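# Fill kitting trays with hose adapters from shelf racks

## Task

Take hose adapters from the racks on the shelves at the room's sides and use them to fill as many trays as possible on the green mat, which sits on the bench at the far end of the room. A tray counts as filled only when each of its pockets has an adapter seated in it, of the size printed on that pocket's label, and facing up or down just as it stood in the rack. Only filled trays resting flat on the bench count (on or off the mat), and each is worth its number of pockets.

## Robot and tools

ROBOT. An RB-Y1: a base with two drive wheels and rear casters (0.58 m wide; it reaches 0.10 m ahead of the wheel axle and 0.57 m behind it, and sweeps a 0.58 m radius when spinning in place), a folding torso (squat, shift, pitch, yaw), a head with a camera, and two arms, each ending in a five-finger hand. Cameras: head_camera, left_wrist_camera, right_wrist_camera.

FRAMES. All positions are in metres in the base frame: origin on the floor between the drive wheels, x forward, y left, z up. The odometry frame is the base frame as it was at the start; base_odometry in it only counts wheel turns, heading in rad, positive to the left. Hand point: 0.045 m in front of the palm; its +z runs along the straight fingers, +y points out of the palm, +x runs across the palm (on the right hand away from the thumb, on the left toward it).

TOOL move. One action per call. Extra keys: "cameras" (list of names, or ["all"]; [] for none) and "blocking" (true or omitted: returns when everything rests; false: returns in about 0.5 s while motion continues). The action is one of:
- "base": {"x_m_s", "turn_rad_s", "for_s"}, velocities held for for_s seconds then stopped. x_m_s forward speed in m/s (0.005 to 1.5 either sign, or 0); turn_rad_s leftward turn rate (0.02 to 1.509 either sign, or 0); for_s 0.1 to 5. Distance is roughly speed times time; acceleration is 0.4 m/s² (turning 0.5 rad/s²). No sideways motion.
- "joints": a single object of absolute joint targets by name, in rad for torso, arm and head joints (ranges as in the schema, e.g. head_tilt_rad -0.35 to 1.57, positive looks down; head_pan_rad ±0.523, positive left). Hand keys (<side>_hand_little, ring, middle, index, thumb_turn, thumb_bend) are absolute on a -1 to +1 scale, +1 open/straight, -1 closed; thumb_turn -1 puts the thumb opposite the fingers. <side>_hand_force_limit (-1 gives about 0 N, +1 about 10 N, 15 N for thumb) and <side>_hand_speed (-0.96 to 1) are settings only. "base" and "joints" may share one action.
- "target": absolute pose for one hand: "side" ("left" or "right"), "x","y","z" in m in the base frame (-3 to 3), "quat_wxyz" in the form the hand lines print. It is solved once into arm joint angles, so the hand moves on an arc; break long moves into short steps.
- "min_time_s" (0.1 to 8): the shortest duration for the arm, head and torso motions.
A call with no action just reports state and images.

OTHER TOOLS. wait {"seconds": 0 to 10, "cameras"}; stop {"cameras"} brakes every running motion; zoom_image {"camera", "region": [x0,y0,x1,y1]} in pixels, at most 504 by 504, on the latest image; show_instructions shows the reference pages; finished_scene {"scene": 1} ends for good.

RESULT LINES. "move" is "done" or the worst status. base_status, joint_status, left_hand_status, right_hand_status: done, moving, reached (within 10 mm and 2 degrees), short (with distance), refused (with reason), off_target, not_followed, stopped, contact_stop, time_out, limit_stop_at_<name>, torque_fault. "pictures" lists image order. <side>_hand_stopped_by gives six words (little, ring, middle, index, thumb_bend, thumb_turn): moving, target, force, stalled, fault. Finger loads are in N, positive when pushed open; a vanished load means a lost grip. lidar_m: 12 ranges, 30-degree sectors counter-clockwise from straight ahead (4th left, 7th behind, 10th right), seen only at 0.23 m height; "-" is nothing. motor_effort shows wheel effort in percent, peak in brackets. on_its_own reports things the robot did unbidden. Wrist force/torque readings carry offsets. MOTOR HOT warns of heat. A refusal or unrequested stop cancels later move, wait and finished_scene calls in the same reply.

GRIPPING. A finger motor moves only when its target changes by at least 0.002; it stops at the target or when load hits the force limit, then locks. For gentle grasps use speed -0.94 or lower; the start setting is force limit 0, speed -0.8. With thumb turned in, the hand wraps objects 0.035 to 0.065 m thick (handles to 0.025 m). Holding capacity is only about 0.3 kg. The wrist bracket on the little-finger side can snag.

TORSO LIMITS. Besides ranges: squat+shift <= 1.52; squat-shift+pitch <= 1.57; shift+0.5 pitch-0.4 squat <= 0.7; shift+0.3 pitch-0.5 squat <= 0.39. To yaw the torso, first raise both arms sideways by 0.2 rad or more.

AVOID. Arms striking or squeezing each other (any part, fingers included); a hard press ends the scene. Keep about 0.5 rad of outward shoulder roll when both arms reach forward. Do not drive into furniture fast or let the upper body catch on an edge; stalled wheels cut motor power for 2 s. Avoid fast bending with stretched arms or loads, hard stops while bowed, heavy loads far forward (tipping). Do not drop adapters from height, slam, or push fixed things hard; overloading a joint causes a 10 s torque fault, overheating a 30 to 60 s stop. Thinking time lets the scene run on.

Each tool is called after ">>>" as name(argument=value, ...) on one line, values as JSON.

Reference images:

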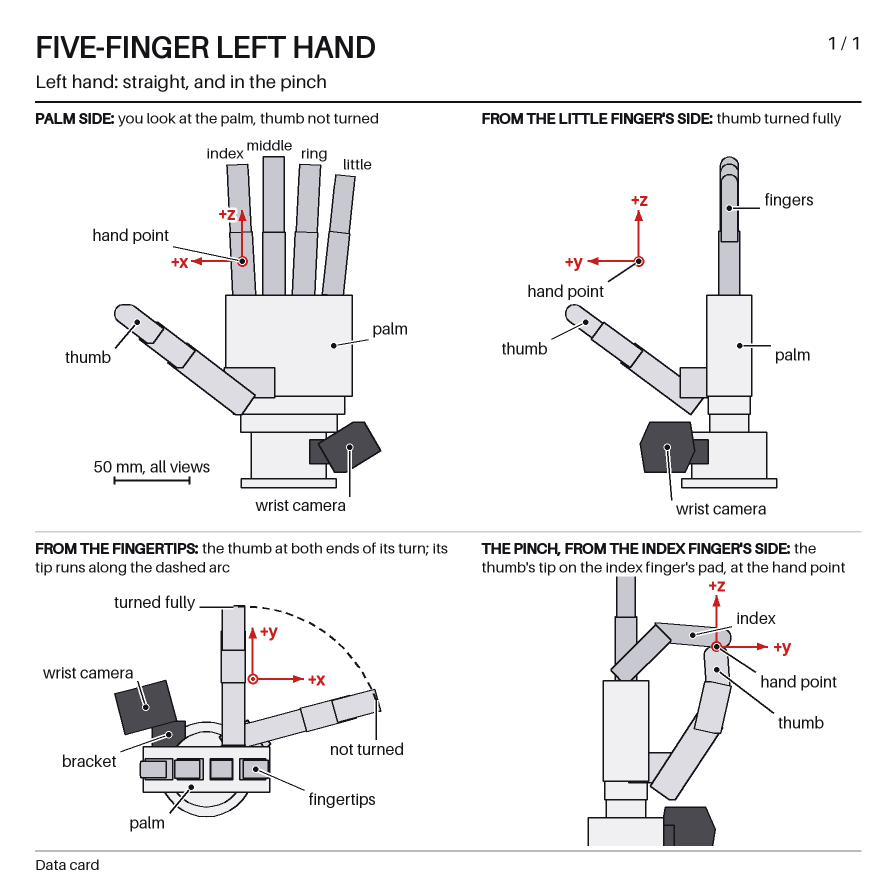

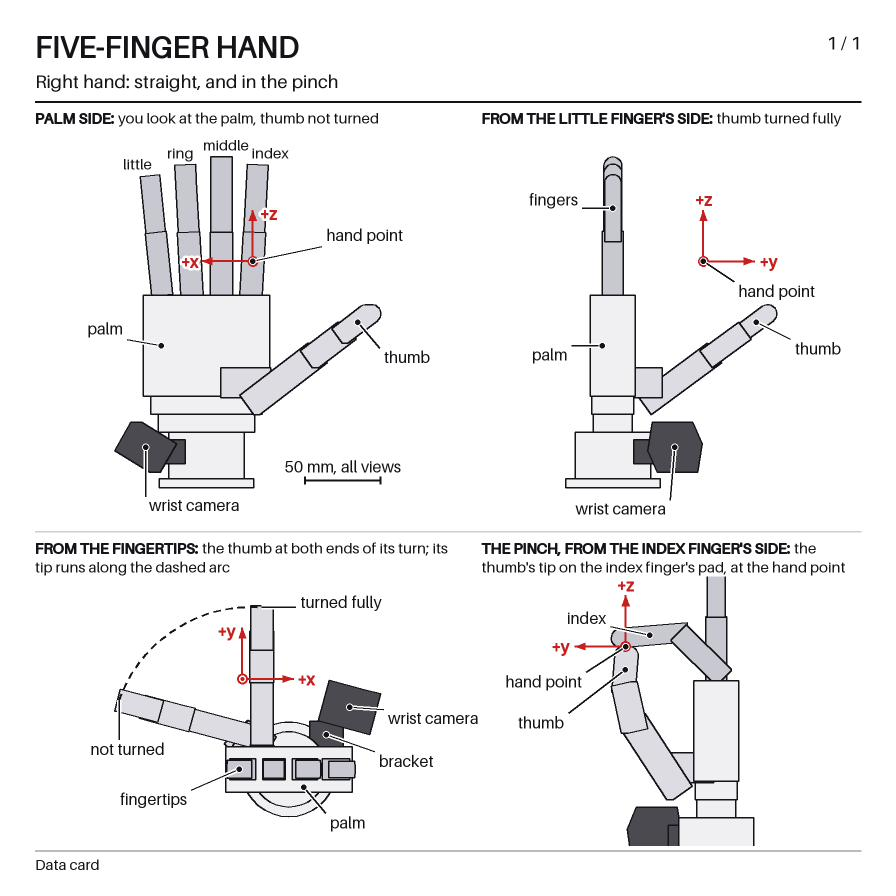

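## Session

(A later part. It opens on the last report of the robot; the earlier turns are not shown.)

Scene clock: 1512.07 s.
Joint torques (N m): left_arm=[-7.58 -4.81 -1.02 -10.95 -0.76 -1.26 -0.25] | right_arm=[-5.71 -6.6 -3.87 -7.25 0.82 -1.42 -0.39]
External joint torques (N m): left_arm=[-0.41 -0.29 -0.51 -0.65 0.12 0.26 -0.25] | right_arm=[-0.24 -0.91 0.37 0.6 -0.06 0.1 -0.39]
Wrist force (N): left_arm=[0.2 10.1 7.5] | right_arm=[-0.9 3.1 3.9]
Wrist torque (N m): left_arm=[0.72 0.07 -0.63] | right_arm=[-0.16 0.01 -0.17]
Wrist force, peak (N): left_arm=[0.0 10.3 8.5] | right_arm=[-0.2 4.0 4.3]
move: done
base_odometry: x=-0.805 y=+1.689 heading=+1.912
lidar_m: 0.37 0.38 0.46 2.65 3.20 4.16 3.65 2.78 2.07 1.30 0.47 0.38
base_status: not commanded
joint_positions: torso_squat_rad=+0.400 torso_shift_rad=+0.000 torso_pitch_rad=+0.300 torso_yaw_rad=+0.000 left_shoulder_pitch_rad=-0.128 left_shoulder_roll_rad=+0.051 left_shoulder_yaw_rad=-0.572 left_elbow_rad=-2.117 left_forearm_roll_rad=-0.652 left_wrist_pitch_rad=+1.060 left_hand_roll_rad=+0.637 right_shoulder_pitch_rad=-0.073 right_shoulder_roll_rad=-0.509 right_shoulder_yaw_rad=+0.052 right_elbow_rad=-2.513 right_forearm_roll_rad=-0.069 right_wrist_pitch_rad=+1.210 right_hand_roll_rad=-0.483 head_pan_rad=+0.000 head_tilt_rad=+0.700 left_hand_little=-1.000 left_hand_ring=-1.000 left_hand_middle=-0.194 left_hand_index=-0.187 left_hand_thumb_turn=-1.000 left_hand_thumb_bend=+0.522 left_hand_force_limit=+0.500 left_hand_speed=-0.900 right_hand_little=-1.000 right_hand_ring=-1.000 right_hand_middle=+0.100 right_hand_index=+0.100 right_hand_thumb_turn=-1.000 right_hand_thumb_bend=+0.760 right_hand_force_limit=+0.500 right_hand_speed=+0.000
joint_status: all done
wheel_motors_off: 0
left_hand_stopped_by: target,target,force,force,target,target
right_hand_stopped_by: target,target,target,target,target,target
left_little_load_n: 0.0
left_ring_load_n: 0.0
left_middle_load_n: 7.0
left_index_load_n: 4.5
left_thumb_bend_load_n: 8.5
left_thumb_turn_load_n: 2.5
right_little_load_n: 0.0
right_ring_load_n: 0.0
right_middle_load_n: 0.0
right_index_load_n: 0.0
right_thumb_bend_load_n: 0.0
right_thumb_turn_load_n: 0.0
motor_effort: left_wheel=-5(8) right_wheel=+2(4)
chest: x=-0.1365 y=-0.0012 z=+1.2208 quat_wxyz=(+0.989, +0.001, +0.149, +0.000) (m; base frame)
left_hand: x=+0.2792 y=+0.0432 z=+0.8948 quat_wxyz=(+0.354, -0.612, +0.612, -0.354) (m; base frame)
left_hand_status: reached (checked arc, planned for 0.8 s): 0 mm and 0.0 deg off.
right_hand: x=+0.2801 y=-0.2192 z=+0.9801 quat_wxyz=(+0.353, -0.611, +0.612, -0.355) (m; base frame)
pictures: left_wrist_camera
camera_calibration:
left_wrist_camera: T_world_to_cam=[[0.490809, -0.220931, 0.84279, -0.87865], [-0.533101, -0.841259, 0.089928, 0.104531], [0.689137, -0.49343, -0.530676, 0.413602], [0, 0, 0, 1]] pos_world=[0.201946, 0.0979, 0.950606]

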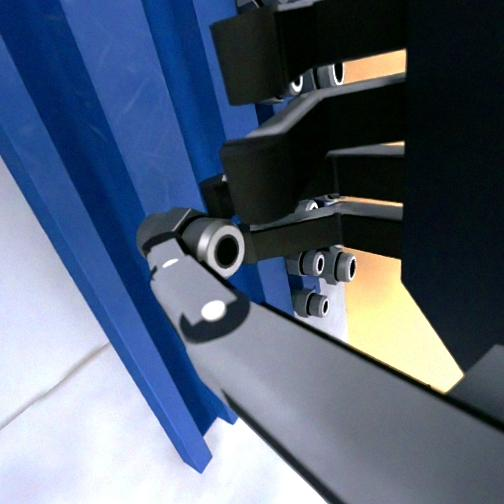

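>>> move(target={"side":"left","x":0.2793,"y":0.0431,"z":0.955,"quat_wxyz":[0.3536,-0.6124,0.6124,-0.3536]}, min_time_s=0.7)

>>> move(joints={"left_shoulder_pitch_rad":-0.066,"left_shoulder_roll_rad":0.351,"left_shoulder_yaw_rad":0.025,"left_elbow_rad":-2.511,"left_forearm_roll_rad":0.102,"left_wrist_pitch_rad":1.218,"left_hand_roll_rad":0.302}, min_time_s=1.0)

>>> move(target={"side":"right","x":0.4786,"y":-0.0443,"z":0.965,"quat_wxyz":[0.3536,-0.6124,0.6124,-0.3536]}, min_time_s=1.6)

>>> move(target={"side":"right","x":0.4786,"y":-0.0443,"z":0.875,"quat_wxyz":[0.3536,-0.6124,0.6124,-0.3536]}, min_time_s=1.0, cameras=["right_wrist_camera","head_camera"])

Scene clock: 1513.50 s.
Joint torques (N m): left_arm=[-7.86 -5.07 0.9 -10.29 -0.64 -1.71 0.15] | right_arm=[-5.4 -6.13 -3.82 -7.27 0.85 -1.56 -0.39]
External joint torques (N m): left_arm=[-0.09 -0.19 1.56 -0.75 0.11 -0.03 0.15] | right_arm=[0.08 -0.45 0.42 0.57 -0.02 -0.04 -0.39]
Wrist force (N): left_arm=[0.1 9.9 7.6] | right_arm=[-0.8 3.3 4.0]
Wrist torque (N m): left_arm=[0.71 0.11 -0.65] | right_arm=[-0.12 0.01 -0.19]
Wrist force, peak (N): left_arm=[0.0 11.0 7.9] | right_arm=[-0.9 3.7 4.4]
move: done
base_odometry: x=-0.805 y=+1.689 heading=+1.912
lidar_m: 0.37 0.39 0.46 2.64 3.19 4.16 3.66 2.76 2.09 1.31 0.47 0.38
base_status: not commanded
joint_positions: torso_squat_rad=+0.400 torso_shift_rad=+0.000 torso_pitch_rad=+0.300 torso_yaw_rad=+0.000 left_shoulder_pitch_rad=-0.197 left_shoulder_roll_rad=+0.000 left_shoulder_yaw_rad=-0.562 left_elbow_rad=-2.284 left_forearm_roll_rad=-0.604 left_wrist_pitch_rad=+1.262 left_hand_roll_rad=+0.482 right_shoulder_pitch_rad=-0.073 right_shoulder_roll_rad=-0.509 right_shoulder_yaw_rad=+0.052 right_elbow_rad=-2.513 right_forearm_roll_rad=-0.069 right_wrist_pitch_rad=+1.210 right_hand_roll_rad=-0.483 head_pan_rad=+0.000 head_tilt_rad=+0.700 left_hand_little=-1.000 left_hand_ring=-1.000 left_hand_middle=-0.194 left_hand_index=-0.187 left_hand_thumb_turn=-1.000 left_hand_thumb_bend=+0.522 left_hand_force_limit=+0.500 left_hand_speed=-0.900 right_hand_little=-1.000 right_hand_ring=-1.000 right_hand_middle=+0.100 right_hand_index=+0.100 right_hand_thumb_turn=-1.000 right_hand_thumb_bend=+0.760 right_hand_force_limit=+0.500 right_hand_speed=+0.000
joint_status: all done
wheel_motors_off: 0
left_hand_stopped_by: target,target,force,force,target,target
right_hand_stopped_by: target,target,target,target,target,target
left_little_load_n: 0.0
left_ring_load_n: 0.0
left_middle_load_n: 7.0
left_index_load_n: 4.5
left_thumb_bend_load_n: 9.0
left_thumb_turn_load_n: 2.5
right_little_load_n: 0.0
right_ring_load_n: 0.0
right_middle_load_n: 0.0
right_index_load_n: 0.0
right_thumb_bend_load_n: 0.0
right_thumb_turn_load_n: 0.0
motor_effort: left_wheel=-7(9) right_wheel=+3(4)
chest: x=-0.1365 y=-0.0012 z=+1.2208 quat_wxyz=(+0.989, +0.001, +0.149, +0.000) (m; base frame)
left_hand: x=+0.2789 y=+0.0426 z=+0.9546 quat_wxyz=(+0.354, -0.612, +0.612, -0.355) (m; base frame)
left_hand_status: reached (checked arc, planned for 0.7 s): 1 mm and 0.2 deg off.
right_hand: x=+0.2801 y=-0.2192 z=+0.9801 quat_wxyz=(+0.353, -0.611, +0.612, -0.355) (m; base frame)
pictures: none

Scene clock: 1514.80 s.
Joint torques (N m): left_arm=[-4.32 4.38 3.27 -9.86 -0.75 -1.81 -0.06] | right_arm=[-5.74 -6.54 -4.09 -7.3 0.8 -1.43 -0.33]
External joint torques (N m): left_arm=[1.74 0.06 -0.07 -0.89 -0.29 -0.01 -0.06] | right_arm=[-0.26 -0.86 0.14 0.54 -0.08 0.09 -0.34]
Wrist force (N): left_arm=[0.2 10.0 7.8] | right_arm=[-0.8 3.3 3.3]
Wrist torque (N m): left_arm=[0.71 0.08 -0.63] | right_arm=[-0.06 0.06 -0.20]
Wrist force, peak (N): left_arm=[0.3 10.5 7.9] | right_arm=[-0.6 4.0 3.8]
move: done
base_odometry: x=-0.805 y=+1.689 heading=+1.912
lidar_m: 0.36 0.38 0.46 2.65 3.21 4.14 3.65 2.77 2.08 1.31 0.47 0.38
base_status: not commanded
joint_positions: torso_squat_rad=+0.400 torso_shift_rad=+0.000 torso_pitch_rad=+0.300 torso_yaw_rad=+0.000 left_shoulder_pitch_rad=-0.066 left_shoulder_roll_rad=+0.351 left_shoulder_yaw_rad=+0.025 left_elbow_rad=-2.511 left_forearm_roll_rad=+0.102 left_wrist_pitch_rad=+1.218 left_hand_roll_rad=+0.302 right_shoulder_pitch_rad=-0.073 right_shoulder_roll_rad=-0.509 right_shoulder_yaw_rad=+0.052 right_elbow_rad=-2.513 right_forearm_roll_rad=-0.069 right_wrist_pitch_rad=+1.210 right_hand_roll_rad=-0.483 head_pan_rad=+0.000 head_tilt_rad=+0.700 left_hand_little=-1.000 left_hand_ring=-1.000 left_hand_middle=-0.194 left_hand_index=-0.187 left_hand_thumb_turn=-1.000 left_hand_thumb_bend=+0.522 left_hand_force_limit=+0.500 left_hand_speed=-0.900 right_hand_little=-1.000 right_hand_ring=-1.000 right_hand_middle=+0.100 right_hand_index=+0.100 right_hand_thumb_turn=-1.000 right_hand_thumb_bend=+0.760 right_hand_force_limit=+0.500 right_hand_speed=+0.000
joint_status: all done
wheel_motors_off: 0
left_hand_stopped_by: target,target,force,force,target,target
right_hand_stopped_by: target,target,target,target,target,target
left_little_load_n: 0.0
left_ring_load_n: 0.0
left_middle_load_n: 6.5
left_index_load_n: 5.0
left_thumb_bend_load_n: 8.5
left_thumb_turn_load_n: 2.5
right_little_load_n: 0.0
right_ring_load_n: 0.0
right_middle_load_n: 0.0
right_index_load_n: 0.0
right_thumb_bend_load_n: 0.0
right_thumb_turn_load_n: 0.0
motor_effort: left_wheel=-5(8) right_wheel=+3(4)
chest: x=-0.1365 y=-0.0012 z=+1.2208 quat_wxyz=(+0.989, +0.001, +0.149, +0.000) (m; base frame)
left_hand: x=+0.2802 y=+0.2197 z=+0.9806 quat_wxyz=(+0.356, -0.613, +0.611, -0.353) (m; base frame)
right_hand: x=+0.2801 y=-0.2192 z=+0.9801 quat_wxyz=(+0.353, -0.611, +0.612, -0.355) (m; base frame)
pictures: none

Scene clock: 1516.90 s.
Joint torques (N m): left_arm=[-4.99 5.04 4.16 -9.7 -0.6 -1.62 -0.13] | right_arm=[-18.75 -3.08 -2.69 -8.12 1.06 -1.21 -0.39]
External joint torques (N m): left_arm=[1.07 0.72 0.83 -0.73 -0.14 0.18 -0.12] | right_arm=[-0.15 -1.48 -0.03 0.78 0.04 0.18 -0.39]
Wrist force (N): left_arm=[-0.1 10.4 7.8] | right_arm=[-1.0 2.5 3.2]
Wrist torque (N m): left_arm=[0.76 0.12 -0.64] | right_arm=[-0.21 0.04 -0.23]
Wrist force, peak (N): left_arm=[-0.1 10.4 7.8] | right_arm=[0.0 4.4 3.9]
move: done
base_odometry: x=-0.805 y=+1.689 heading=+1.912
lidar_m: 0.36 0.38 0.46 2.65 3.20 4.14 3.66 2.77 2.09 1.31 0.46 0.38
base_status: not commanded
joint_positions: torso_squat_rad=+0.400 torso_shift_rad=+0.000 torso_pitch_rad=+0.300 torso_yaw_rad=+0.000 left_shoulder_pitch_rad=-0.066 left_shoulder_roll_rad=+0.351 left_shoulder_yaw_rad=+0.025 left_elbow_rad=-2.511 left_forearm_roll_rad=+0.102 left_wrist_pitch_rad=+1.218 left_hand_roll_rad=+0.302 right_shoulder_pitch_rad=-0.908 right_shoulder_roll_rad=-0.141 right_shoulder_yaw_rad=+0.282 right_elbow_rad=-1.495 right_forearm_roll_rad=+0.259 right_wrist_pitch_rad=+1.100 right_hand_roll_rad=-0.628 head_pan_rad=+0.000 head_tilt_rad=+0.700 left_hand_little=-1.000 left_hand_ring=-1.000 left_hand_middle=-0.194 left_hand_index=-0.187 left_hand_thumb_turn=-1.000 left_hand_thumb_bend=+0.522 left_hand_force_limit=+0.500 left_hand_speed=-0.900 right_hand_little=-1.000 right_hand_ring=-1.000 right_hand_middle=+0.100 right_hand_index=+0.100 right_hand_thumb_turn=-1.000 right_hand_thumb_bend=+0.760 right_hand_force_limit=+0.500 right_hand_speed=+0.000
joint_status: all done
wheel_motors_off: 0
left_hand_stopped_by: target,target,force,force,target,target
right_hand_stopped_by: target,target,target,target,target,target
left_little_load_n: 0.0
left_ring_load_n: 0.0
left_middle_load_n: 6.5
left_index_load_n: 4.5
left_thumb_bend_load_n: 8.5
left_thumb_turn_load_n: 2.5
right_little_load_n: 0.0
right_ring_load_n: 0.0
right_middle_load_n: 0.0
right_index_load_n: 0.0
right_thumb_bend_load_n: 0.0
right_thumb_turn_load_n: 0.0
motor_effort: left_wheel=-9(9) right_wheel=+3(4)
chest: x=-0.1365 y=-0.0011 z=+1.2208 quat_wxyz=(+0.989, +0.001, +0.149, +0.000) (m; base frame)
left_hand: x=+0.2802 y=+0.2197 z=+0.9807 quat_wxyz=(+0.356, -0.613, +0.611, -0.353) (m; base frame)
right_hand: x=+0.4783 y=-0.0442 z=+0.9651 quat_wxyz=(+0.354, -0.612, +0.612, -0.353) (m; base frame)
right_hand_status: reached (checked arc, planned for 1.6 s): 0 mm and 0.0 deg off.
pictures: none

Scene clock: 1518.23 s.
Joint torques (N m): left_arm=[-4.75 4.09 4.03 -9.88 -0.6 -1.77 0.07] | right_arm=[-18.74 -0.53 -1.64 -8.64 1.04 -1.13 -0.17]
External joint torques (N m): left_arm=[1.32 -0.23 0.7 -0.91 -0.14 0.03 0.07] | right_arm=[-0.65 0.42 0.61 0.59 0.02 0.07 -0.18]
Wrist force (N): left_arm=[0.0 10.2 7.7] | right_arm=[-0.9 3.2 3.8]
Wrist torque (N m): left_arm=[0.74 0.12 -0.65] | right_arm=[-0.18 0.00 -0.16]
Wrist force, peak (N): left_arm=[0.4 10.3 7.7] | right_arm=[-0.7 4.0 4.0]
move: done
base_odometry: x=-0.805 y=+1.689 heading=+1.912
lidar_m: 0.36 0.39 0.46 2.66 3.21 4.17 3.65 2.77 2.07 1.30 0.47 0.38
base_status: not commanded
joint_positions: torso_squat_rad=+0.400 torso_shift_rad=+0.000 torso_pitch_rad=+0.300 torso_yaw_rad=+0.000 left_shoulder_pitch_rad=-0.066 left_shoulder_roll_rad=+0.351 left_shoulder_yaw_rad=+0.025 left_elbow_rad=-2.511 left_forearm_roll_rad=+0.102 left_wrist_pitch_rad=+1.218 left_hand_roll_rad=+0.302 right_shoulder_pitch_rad=-0.846 right_shoulder_roll_rad=-0.113 right_shoulder_yaw_rad=+0.331 right_elbow_rad=-1.234 right_forearm_roll_rad=+0.396 right_wrist_pitch_rad=+0.820 right_hand_roll_rad=-0.800 head_pan_rad=+0.000 head_tilt_rad=+0.700 left_hand_little=-1.000 left_hand_ring=-1.000 left_hand_middle=-0.194 left_hand_index=-0.187 left_hand_thumb_turn=-1.000 left_hand_thumb_bend=+0.522 left_hand_force_limit=+0.500 left_hand_speed=-0.900 right_hand_little=-1.000 right_hand_ring=-1.000 right_hand_middle=+0.100 right_hand_index=+0.100 right_hand_thumb_turn=-1.000 right_hand_thumb_bend=+0.760 right_hand_force_limit=+0.500 right_hand_speed=+0.000
joint_status: all done
wheel_motors_off: 0
left_hand_stopped_by: target,target,force,force,target,target
right_hand_stopped_by: target,target,target,target,target,target
left_little_load_n: 0.0
left_ring_load_n: 0.0
left_middle_load_n: 6.5
left_index_load_n: 4.5
left_thumb_bend_load_n: 8.5
left_thumb_turn_load_n: 2.5
right_little_load_n: 0.0
right_ring_load_n: 0.0
right_middle_load_n: 0.0
right_index_load_n: 0.0
right_thumb_bend_load_n: 0.0
right_thumb_turn_load_n: 0.0
motor_effort: left_wheel=-7(9) right_wheel=+4(4)
chest: x=-0.1365 y=-0.0011 z=+1.2208 quat_wxyz=(+0.989, +0.001, +0.149, +0.000) (m; base frame)
left_hand: x=+0.2802 y=+0.2197 z=+0.9807 quat_wxyz=(+0.356, -0.613, +0.611, -0.353) (m; base frame)
right_hand: x=+0.4785 y=-0.0445 z=+0.8749 quat_wxyz=(+0.353, -0.612, +0.612, -0.354) (m; base frame)
right_hand_status: reached (checked arc, planned for 1.0 s): 0 mm and 0.0 deg off.
pictures: head_camera, right_wrist_camera
camera_calibration:
head_camera: T_world_to_cam=[[-0.0229616, -0.999723, 0.00525953, -0.00843373], [-0.852477, 0.0168308, -0.522494, 0.749429], [0.522261, -0.0164809, -0.852627, 1.17459], [0, 0, 0, 1]] pos_world=[0.0252357, -0.00168658, 1.3931]
right_wrist_camera: T_world_to_cam=[[-0.513308, -0.275354, -0.812832, 0.942452], [-0.554937, 0.828974, 0.0696235, 0.241127], [0.654645, 0.486808, -0.578323, 0.325805], [0, 0, 0, 1]] pos_world=[0.404292, -0.0989846, 0.937688]

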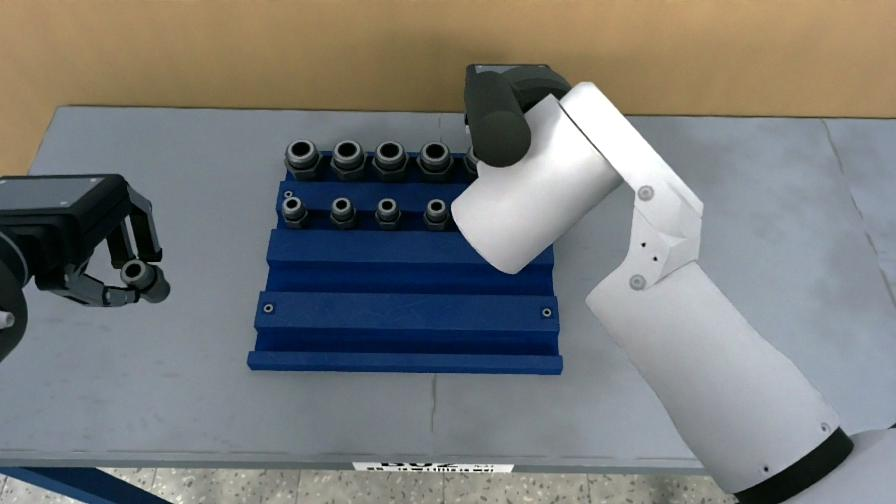

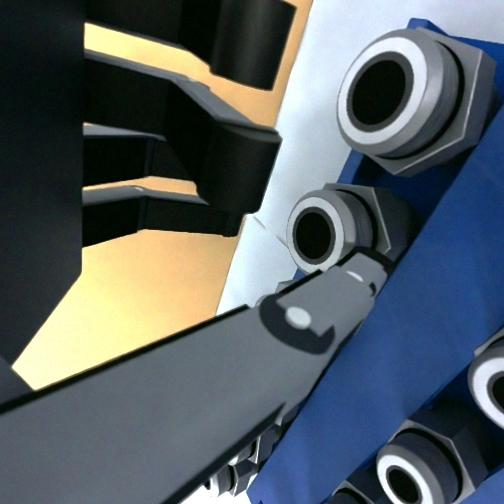

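>>> move(target={"side":"right","x":0.4801,"y":-0.0429,"z":0.862,"quat_wxyz":[0.3536,-0.6124,0.6124,-0.3536]}, min_time_s=0.6, cameras=["right_wrist_camera"])

Scene clock: 1519.53 s.
Joint torques (N m): left_arm=[-4.48 4.61 3.7 -9.69 -0.42 -1.79 -0.1] | right_arm=[-19.37 -0.43 -1.17 -8.36 0.94 -1.16 -0.33]
External joint torques (N m): left_arm=[1.59 0.29 0.36 -0.71 0.04 0.01 -0.1] | right_arm=[-1.19 0.46 0.95 0.84 -0.06 -0.01 -0.34]
Wrist force (N): left_arm=[0.2 10.0 7.7] | right_arm=[-0.8 3.7 3.1]
Wrist torque (N m): left_arm=[0.69 0.06 -0.63] | right_arm=[-0.04 0.02 -0.17]
Wrist force, peak (N): left_arm=[0.1 10.3 7.7] | right_arm=[-1.8 4.1 3.8]
move: done
base_odometry: x=-0.805 y=+1.689 heading=+1.912
lidar_m: 0.36 0.39 0.46 2.66 3.20 4.17 3.66 2.77 2.09 1.30 0.46 0.36
base_status: not commanded
joint_positions: torso_squat_rad=+0.400 torso_shift_rad=+0.000 torso_pitch_rad=+0.300 torso_yaw_rad=+0.000 left_shoulder_pitch_rad=-0.066 left_shoulder_roll_rad=+0.351 left_shoulder_yaw_rad=+0.025 left_elbow_rad=-2.511 left_forearm_roll_rad=+0.102 left_wrist_pitch_rad=+1.218 left_hand_roll_rad=+0.302 right_shoulder_pitch_rad=-0.854 right_shoulder_roll_rad=-0.103 right_shoulder_yaw_rad=+0.333 right_elbow_rad=-1.169 right_forearm_roll_rad=+0.429 right_wrist_pitch_rad=+0.773 right_hand_roll_rad=-0.838 head_pan_rad=+0.000 head_tilt_rad=+0.700 left_hand_little=-1.000 left_hand_ring=-1.000 left_hand_middle=-0.194 left_hand_index=-0.187 left_hand_thumb_turn=-1.000 left_hand_thumb_bend=+0.522 left_hand_force_limit=+0.500 left_hand_speed=-0.900 right_hand_little=-1.000 right_hand_ring=-1.000 right_hand_middle=+0.100 right_hand_index=+0.100 right_hand_thumb_turn=-1.000 right_hand_thumb_bend=+0.760 right_hand_force_limit=+0.500 right_hand_speed=+0.000
joint_status: all done
wheel_motors_off: 0
left_hand_stopped_by: target,target,force,force,target,target
right_hand_stopped_by: target,target,target,target,target,target
left_little_load_n: 0.0
left_ring_load_n: 0.0
left_middle_load_n: 6.5
left_index_load_n: 5.0
left_thumb_bend_load_n: 8.5
left_thumb_turn_load_n: 2.5
right_little_load_n: 0.0
right_ring_load_n: 0.0
right_middle_load_n: 0.0
right_index_load_n: 0.0
right_thumb_bend_load_n: 0.0
right_thumb_turn_load_n: 0.0
motor_effort: left_wheel=-6(8) right_wheel=+4(4)
chest: x=-0.1365 y=-0.0011 z=+1.2208 quat_wxyz=(+0.989, +0.001, +0.149, +0.000) (m; base frame)
left_hand: x=+0.2802 y=+0.2197 z=+0.9807 quat_wxyz=(+0.356, -0.613, +0.611, -0.353) (m; base frame)
right_hand: x=+0.4800 y=-0.0432 z=+0.8618 quat_wxyz=(+0.353, -0.612, +0.612, -0.354) (m; base frame)
right_hand_status: reached (checked arc, planned for 0.6 s): 0 mm and 0.0 deg off.
pictures: right_wrist_camera
camera_calibration:
right_wrist_camera: T_world_to_cam=[[-0.513468, -0.275308, -0.812746, 0.932871], [-0.5549, 0.828987, 0.0697598, 0.241599], [0.654551, 0.486812, -0.578427, 0.316814], [0, 0, 0, 1]] pos_world=[0.405692, -0.0976847, 0.924587]

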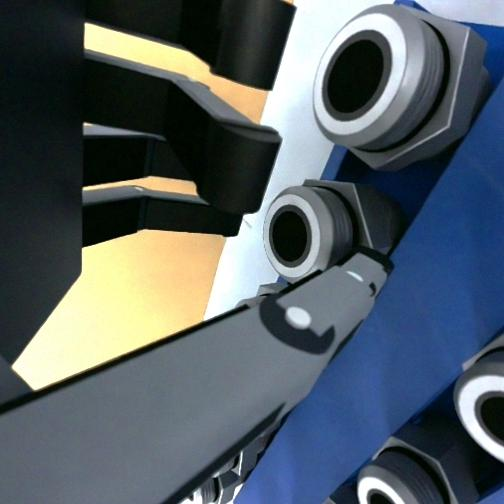

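>>> move(target={"side":"right","x":0.4801,"y":-0.0429,"z":0.859,"quat_wxyz":[0.3536,-0.6124,0.6124,-0.3536]}, min_time_s=0.3)

>>> move(joints={"right_hand_speed":-0.5,"right_hand_thumb_bend":0.70}, cameras=["right_wrist_camera"])

Scene clock: 1520.47 s.
Joint torques (N m): left_arm=[-4.68 4.05 3.79 -9.98 -0.47 -1.7 -0.02] | right_arm=[-19.26 -0.35 -1.15 -8.22 1.03 -1.27 -0.35]
External joint torques (N m): left_arm=[1.38 -0.27 0.46 -1.01 -0.02 0.1 -0.01] | right_arm=[-1.09 0.52 0.94 0.98 0.03 -0.13 -0.36]
Wrist force (N): left_arm=[0.0 10.1 7.5] | right_arm=[0.1 2.9 3.1]
Wrist torque (N m): left_arm=[0.74 0.11 -0.64] | right_arm=[-0.16 -0.14 -0.13]
Wrist force, peak (N): left_arm=[0.1 10.1 7.7] | right_arm=[-0.6 3.5 4.4]
move: done
base_odometry: x=-0.805 y=+1.689 heading=+1.912
lidar_m: 0.37 0.39 0.46 2.65 3.21 4.15 3.66 2.77 2.09 1.29 0.47 0.38
base_status: not commanded
joint_positions: torso_squat_rad=+0.400 torso_shift_rad=+0.000 torso_pitch_rad=+0.300 torso_yaw_rad=+0.000 left_shoulder_pitch_rad=-0.066 left_shoulder_roll_rad=+0.351 left_shoulder_yaw_rad=+0.025 left_elbow_rad=-2.511 left_forearm_roll_rad=+0.102 left_wrist_pitch_rad=+1.218 left_hand_roll_rad=+0.302 right_shoulder_pitch_rad=-0.855 right_shoulder_roll_rad=-0.101 right_shoulder_yaw_rad=+0.333 right_elbow_rad=-1.156 right_forearm_roll_rad=+0.436 right_wrist_pitch_rad=+0.763 right_hand_roll_rad=-0.846 head_pan_rad=+0.000 head_tilt_rad=+0.700 left_hand_little=-1.000 left_hand_ring=-1.000 left_hand_middle=-0.194 left_hand_index=-0.187 left_hand_thumb_turn=-1.000 left_hand_thumb_bend=+0.522 left_hand_force_limit=+0.500 left_hand_speed=-0.900 right_hand_little=-1.000 right_hand_ring=-1.000 right_hand_middle=+0.100 right_hand_index=+0.100 right_hand_thumb_turn=-1.000 right_hand_thumb_bend=+0.760 right_hand_force_limit=+0.500 right_hand_speed=+0.000
joint_status: all done
wheel_motors_off: 0
left_hand_stopped_by: target,target,force,force,target,target
right_hand_stopped_by: target,target,target,target,target,target
left_little_load_n: 0.0
left_ring_load_n: 0.0
left_middle_load_n: 6.5
left_index_load_n: 4.5
left_thumb_bend_load_n: 8.5
left_thumb_turn_load_n: 2.5
right_little_load_n: 0.0
right_ring_load_n: 0.0
right_middle_load_n: 0.0
right_index_load_n: 0.0
right_thumb_bend_load_n: 0.0
right_thumb_turn_load_n: 0.0
motor_effort: left_wheel=-5(7) right_wheel=+4(4)
chest: x=-0.1365 y=-0.0011 z=+1.2208 quat_wxyz=(+0.989, +0.001, +0.149, +0.000) (m; base frame)
left_hand: x=+0.2802 y=+0.2197 z=+0.9807 quat_wxyz=(+0.356, -0.613, +0.611, -0.353) (m; base frame)
right_hand: x=+0.4800 y=-0.0432 z=+0.8589 quat_wxyz=(+0.353, -0.612, +0.612, -0.354) (m; base frame)
right_hand_status: reached (checked arc, planned for 0.3 s): 0 mm and 0.0 deg off.
pictures: none

Scene clock: 1521.03 s.
Joint torques (N m): left_arm=[-4.1 4.58 3.71 -9.79 -0.63 -1.79 -0.04] | right_arm=[-19.02 -0.35 -1.18 -8.34 1.12 -1.25 -0.28]
External joint torques (N m): left_arm=[1.96 0.26 0.38 -0.82 -0.17 0.01 -0.03] | right_arm=[-0.85 0.52 0.9 0.86 0.12 -0.11 -0.29]
Wrist force (N): left_arm=[0.1 9.8 7.4] | right_arm=[-1.0 3.4 2.9]
Wrist torque (N m): left_arm=[0.68 0.08 -0.62] | right_arm=[-0.09 0.08 -0.19]
Wrist force, peak (N): left_arm=[0.0 10.3 7.6] | right_arm=[-1.0 3.8 3.4]
move: done
base_odometry: x=-0.805 y=+1.689 heading=+1.912
lidar_m: 0.37 0.38 0.46 2.65 3.20 4.16 3.65 2.77 2.09 1.30 0.46 0.39
base_status: not commanded
joint_positions: torso_squat_rad=+0.400 torso_shift_rad=+0.000 torso_pitch_rad=+0.300 torso_yaw_rad=+0.000 left_shoulder_pitch_rad=-0.066 left_shoulder_roll_rad=+0.351 left_shoulder_yaw_rad=+0.025 left_elbow_rad=-2.511 left_forearm_roll_rad=+0.102 left_wrist_pitch_rad=+1.218 left_hand_roll_rad=+0.302 right_shoulder_pitch_rad=-0.855 right_shoulder_roll_rad=-0.100 right_shoulder_yaw_rad=+0.333 right_elbow_rad=-1.157 right_forearm_roll_rad=+0.436 right_wrist_pitch_rad=+0.763 right_hand_roll_rad=-0.846 head_pan_rad=+0.000 head_tilt_rad=+0.700 left_hand_little=-1.000 left_hand_ring=-1.000 left_hand_middle=-0.194 left_hand_index=-0.187 left_hand_thumb_turn=-1.000 left_hand_thumb_bend=+0.522 left_hand_force_limit=+0.500 left_hand_speed=-0.900 right_hand_little=-1.000 right_hand_ring=-1.000 right_hand_middle=+0.100 right_hand_index=+0.100 right_hand_thumb_turn=-1.000 right_hand_thumb_bend=+0.700 right_hand_force_limit=+0.500 right_hand_speed=-0.500
joint_status: all done
wheel_motors_off: 0
left_hand_stopped_by: target,target,force,force,target,target
right_hand_stopped_by: target,target,target,target,target,target
left_little_load_n: 0.0
left_ring_load_n: 0.0
left_middle_load_n: 6.5
left_index_load_n: 4.5
left_thumb_bend_load_n: 8.5
left_thumb_turn_load_n: 2.5
right_little_load_n: 0.0
right_ring_load_n: 0.0
right_middle_load_n: 0.5
right_index_load_n: 0.0
right_thumb_bend_load_n: 0.5
right_thumb_turn_load_n: -0.5
motor_effort: left_wheel=-7(8) right_wheel=+3(4)
chest: x=-0.1365 y=-0.0011 z=+1.2208 quat_wxyz=(+0.989, +0.001, +0.149, +0.000) (m; base frame)
left_hand: x=+0.2802 y=+0.2197 z=+0.9807 quat_wxyz=(+0.356, -0.613, +0.611, -0.353) (m; base frame)
right_hand: x=+0.4800 y=-0.0432 z=+0.8589 quat_wxyz=(+0.353, -0.612, +0.612, -0.354) (m; base frame)
pictures: right_wrist_camera
camera_calibration:
right_wrist_camera: T_world_to_cam=[[-0.513453, -0.275296, -0.81276, 0.930521], [-0.554809, 0.829055, 0.0696796, 0.241845], [0.65464, 0.486704, -0.578417, 0.315081], [0, 0, 0, 1]] pos_world=[0.405692, -0.097685, 0.921687]

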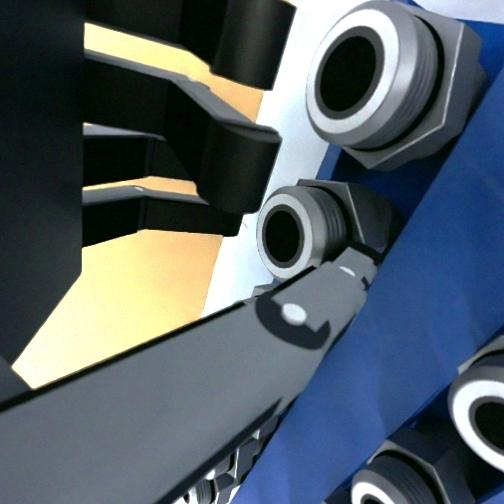

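Ring at (285,235). Good.

>>> move(joints={"right_hand_speed":-0.9,"right_hand_force_limit":0.5,"right_hand_index":-0.6,"right_hand_middle":-0.6})

>>> move(target={"side":"right","x":0.4801,"y":-0.0429,"z":0.894,"quat_wxyz":[0.3536,-0.6124,0.6124,-0.3536]}, min_time_s=0.8, cameras=["right_wrist_camera"])

Scene clock: 1524.03 s.
Joint torques (N m): left_arm=[-4.84 4.3 3.26 -9.42 -0.41 -1.77 0.08] | right_arm=[-18.47 -0.2 -1.18 -8.11 0.92 -0.99 -0.48]
External joint torques (N m): left_arm=[1.22 -0.02 -0.08 -0.45 0.05 0.03 0.09] | right_arm=[-0.3 0.67 0.91 1.08 -0.08 0.15 -0.49]
Wrist force (N): left_arm=[0.0 10.4 7.3] | right_arm=[-0.5 1.5 2.5]
Wrist torque (N m): left_arm=[0.78 0.08 -0.64] | right_arm=[-0.34 0.00 -0.27]
Wrist force, peak (N): left_arm=[0.1 10.4 7.8] | right_arm=[-1.1 4.5 3.9]
move: off_target
base_odometry: x=-0.805 y=+1.689 heading=+1.912
lidar_m: 0.36 0.39 0.46 2.65 3.20 4.16 3.66 2.76 2.08 1.30 0.47 0.38
base_status: not commanded
joint_positions: torso_squat_rad=+0.400 torso_shift_rad=+0.000 torso_pitch_rad=+0.300 torso_yaw_rad=+0.000 left_shoulder_pitch_rad=-0.066 left_shoulder_roll_rad=+0.351 left_shoulder_yaw_rad=+0.025 left_elbow_rad=-2.511 left_forearm_roll_rad=+0.102 left_wrist_pitch_rad=+1.218 left_hand_roll_rad=+0.302 right_shoulder_pitch_rad=-0.855 right_shoulder_roll_rad=-0.100 right_shoulder_yaw_rad=+0.333 right_elbow_rad=-1.157 right_forearm_roll_rad=+0.436 right_wrist_pitch_rad=+0.763 right_hand_roll_rad=-0.846 head_pan_rad=+0.000 head_tilt_rad=+0.700 left_hand_little=-1.000 left_hand_ring=-1.000 left_hand_middle=-0.194 left_hand_index=-0.187 left_hand_thumb_turn=-1.000 left_hand_thumb_bend=+0.522 left_hand_force_limit=+0.500 left_hand_speed=-0.900 right_hand_little=-1.000 right_hand_ring=-1.000 right_hand_middle=-0.129 right_hand_index=-0.195 right_hand_thumb_turn=-1.000 right_hand_thumb_bend=+0.703 right_hand_force_limit=+0.500 right_hand_speed=-0.900
joint_status: right_hand_middle off_target (ended at -0.129, target -0.600); right_hand_index off_target (ended at -0.195, target -0.600); the others done
wheel_motors_off: 0
left_hand_stopped_by: target,target,force,force,target,target
right_hand_stopped_by: target,target,force,force,target,target
left_little_load_n: 0.0
left_ring_load_n: 0.0
left_middle_load_n: 6.0
left_index_load_n: 4.5
left_thumb_bend_load_n: 8.5
left_thumb_turn_load_n: 2.5
right_little_load_n: 0.0
right_ring_load_n: 0.0
right_middle_load_n: 3.5
right_index_load_n: 7.5
right_thumb_bend_load_n: 10.0
right_thumb_turn_load_n: -1.0
motor_effort: left_wheel=-6(9) right_wheel=+4(5)
chest: x=-0.1365 y=-0.0011 z=+1.2208 quat_wxyz=(+0.989, +0.001, +0.149, +0.000) (m; base frame)
left_hand: x=+0.2802 y=+0.2197 z=+0.9807 quat_wxyz=(+0.356, -0.613, +0.611, -0.353) (m; base frame)
right_hand: x=+0.4800 y=-0.0432 z=+0.8590 quat_wxyz=(+0.353, -0.612, +0.612, -0.354) (m; base frame)
pictures: none

Scene clock: 1525.17 s.
Joint torques (N m): left_arm=[-4.29 4.01 3.78 -9.68 -0.52 -1.8 0.05] | right_arm=[-20.38 -2.43 -3.04 -9.53 0.94 -1.38 0.07]
External joint torques (N m): left_arm=[1.77 -0.32 0.45 -0.7 -0.07 0 0.06] | right_arm=[-2.12 -1.38 -0.72 -0.3 -0.09 -0.13 0.07]
Wrist force (N): left_arm=[0.0 9.8 7.6] | right_arm=[-0.2 5.2 4.8]
Wrist torque (N m): left_arm=[0.68 0.10 -0.62] | right_arm=[-0.07 -0.07 0.03]
Wrist force, peak (N): left_arm=[0.2 10.4 7.7] | right_arm=[-1.4 4.9 7.2]
move: done
base_odometry: x=-0.805 y=+1.689 heading=+1.912
lidar_m: 0.36 0.38 0.46 2.65 3.20 4.15 3.66 2.77 2.08 1.31 0.46 0.38
base_status: not commanded
joint_positions: torso_squat_rad=+0.400 torso_shift_rad=+0.000 torso_pitch_rad=+0.300 torso_yaw_rad=+0.000 left_shoulder_pitch_rad=-0.066 left_shoulder_roll_rad=+0.351 left_shoulder_yaw_rad=+0.025 left_elbow_rad=-2.511 left_forearm_roll_rad=+0.102 left_wrist_pitch_rad=+1.218 left_hand_roll_rad=+0.302 right_shoulder_pitch_rad=-0.860 right_shoulder_roll_rad=-0.115 right_shoulder_yaw_rad=+0.321 right_elbow_rad=-1.285 right_forearm_roll_rad=+0.364 right_wrist_pitch_rad=+0.875 right_hand_roll_rad=-0.758 head_pan_rad=+0.000 head_tilt_rad=+0.700 left_hand_little=-1.000 left_hand_ring=-1.000 left_hand_middle=-0.194 left_hand_index=-0.187 left_hand_thumb_turn=-1.000 left_hand_thumb_bend=+0.522 left_hand_force_limit=+0.500 left_hand_speed=-0.900 right_hand_little=-1.000 right_hand_ring=-1.000 right_hand_middle=-0.129 right_hand_index=-0.195 right_hand_thumb_turn=-1.000 right_hand_thumb_bend=+0.704 right_hand_force_limit=+0.500 right_hand_speed=-0.900
joint_status: all done
wheel_motors_off: 0
left_hand_stopped_by: target,target,force,force,target,target
right_hand_stopped_by: target,target,force,force,target,target
left_little_load_n: 0.0
left_ring_load_n: 0.0
left_middle_load_n: 6.5
left_index_load_n: 4.5
left_thumb_bend_load_n: 8.5
left_thumb_turn_load_n: 2.5
right_little_load_n: 0.0
right_ring_load_n: 0.0
right_middle_load_n: 3.5
right_index_load_n: 7.0
right_thumb_bend_load_n: 10.5
right_thumb_turn_load_n: -0.5
motor_effort: left_wheel=-7(9) right_wheel=+3(4)
chest: x=-0.1365 y=-0.0011 z=+1.2208 quat_wxyz=(+0.989, +0.001, +0.149, +0.000) (m; base frame)
left_hand: x=+0.2802 y=+0.2197 z=+0.9807 quat_wxyz=(+0.356, -0.613, +0.611, -0.353) (m; base frame)
right_hand: x=+0.4803 y=-0.0426 z=+0.8931 quat_wxyz=(+0.353, -0.613, +0.612, -0.353) (m; base frame)
right_hand_status: reached (checked arc, planned for 0.8 s): 1 mm and 0.0 deg off.
pictures: right_wrist_camera
camera_calibration:
right_wrist_camera: T_world_to_cam=[[-0.51364, -0.275593, -0.81254, 0.958526], [-0.555115, 0.828841, 0.0697889, 0.239185], [0.654233, 0.486899, -0.578712, 0.334774], [0, 0, 0, 1]] pos_world=[0.406092, -0.0970837, 0.955886]

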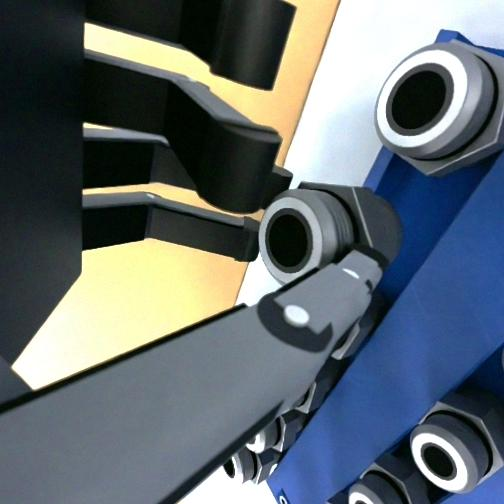

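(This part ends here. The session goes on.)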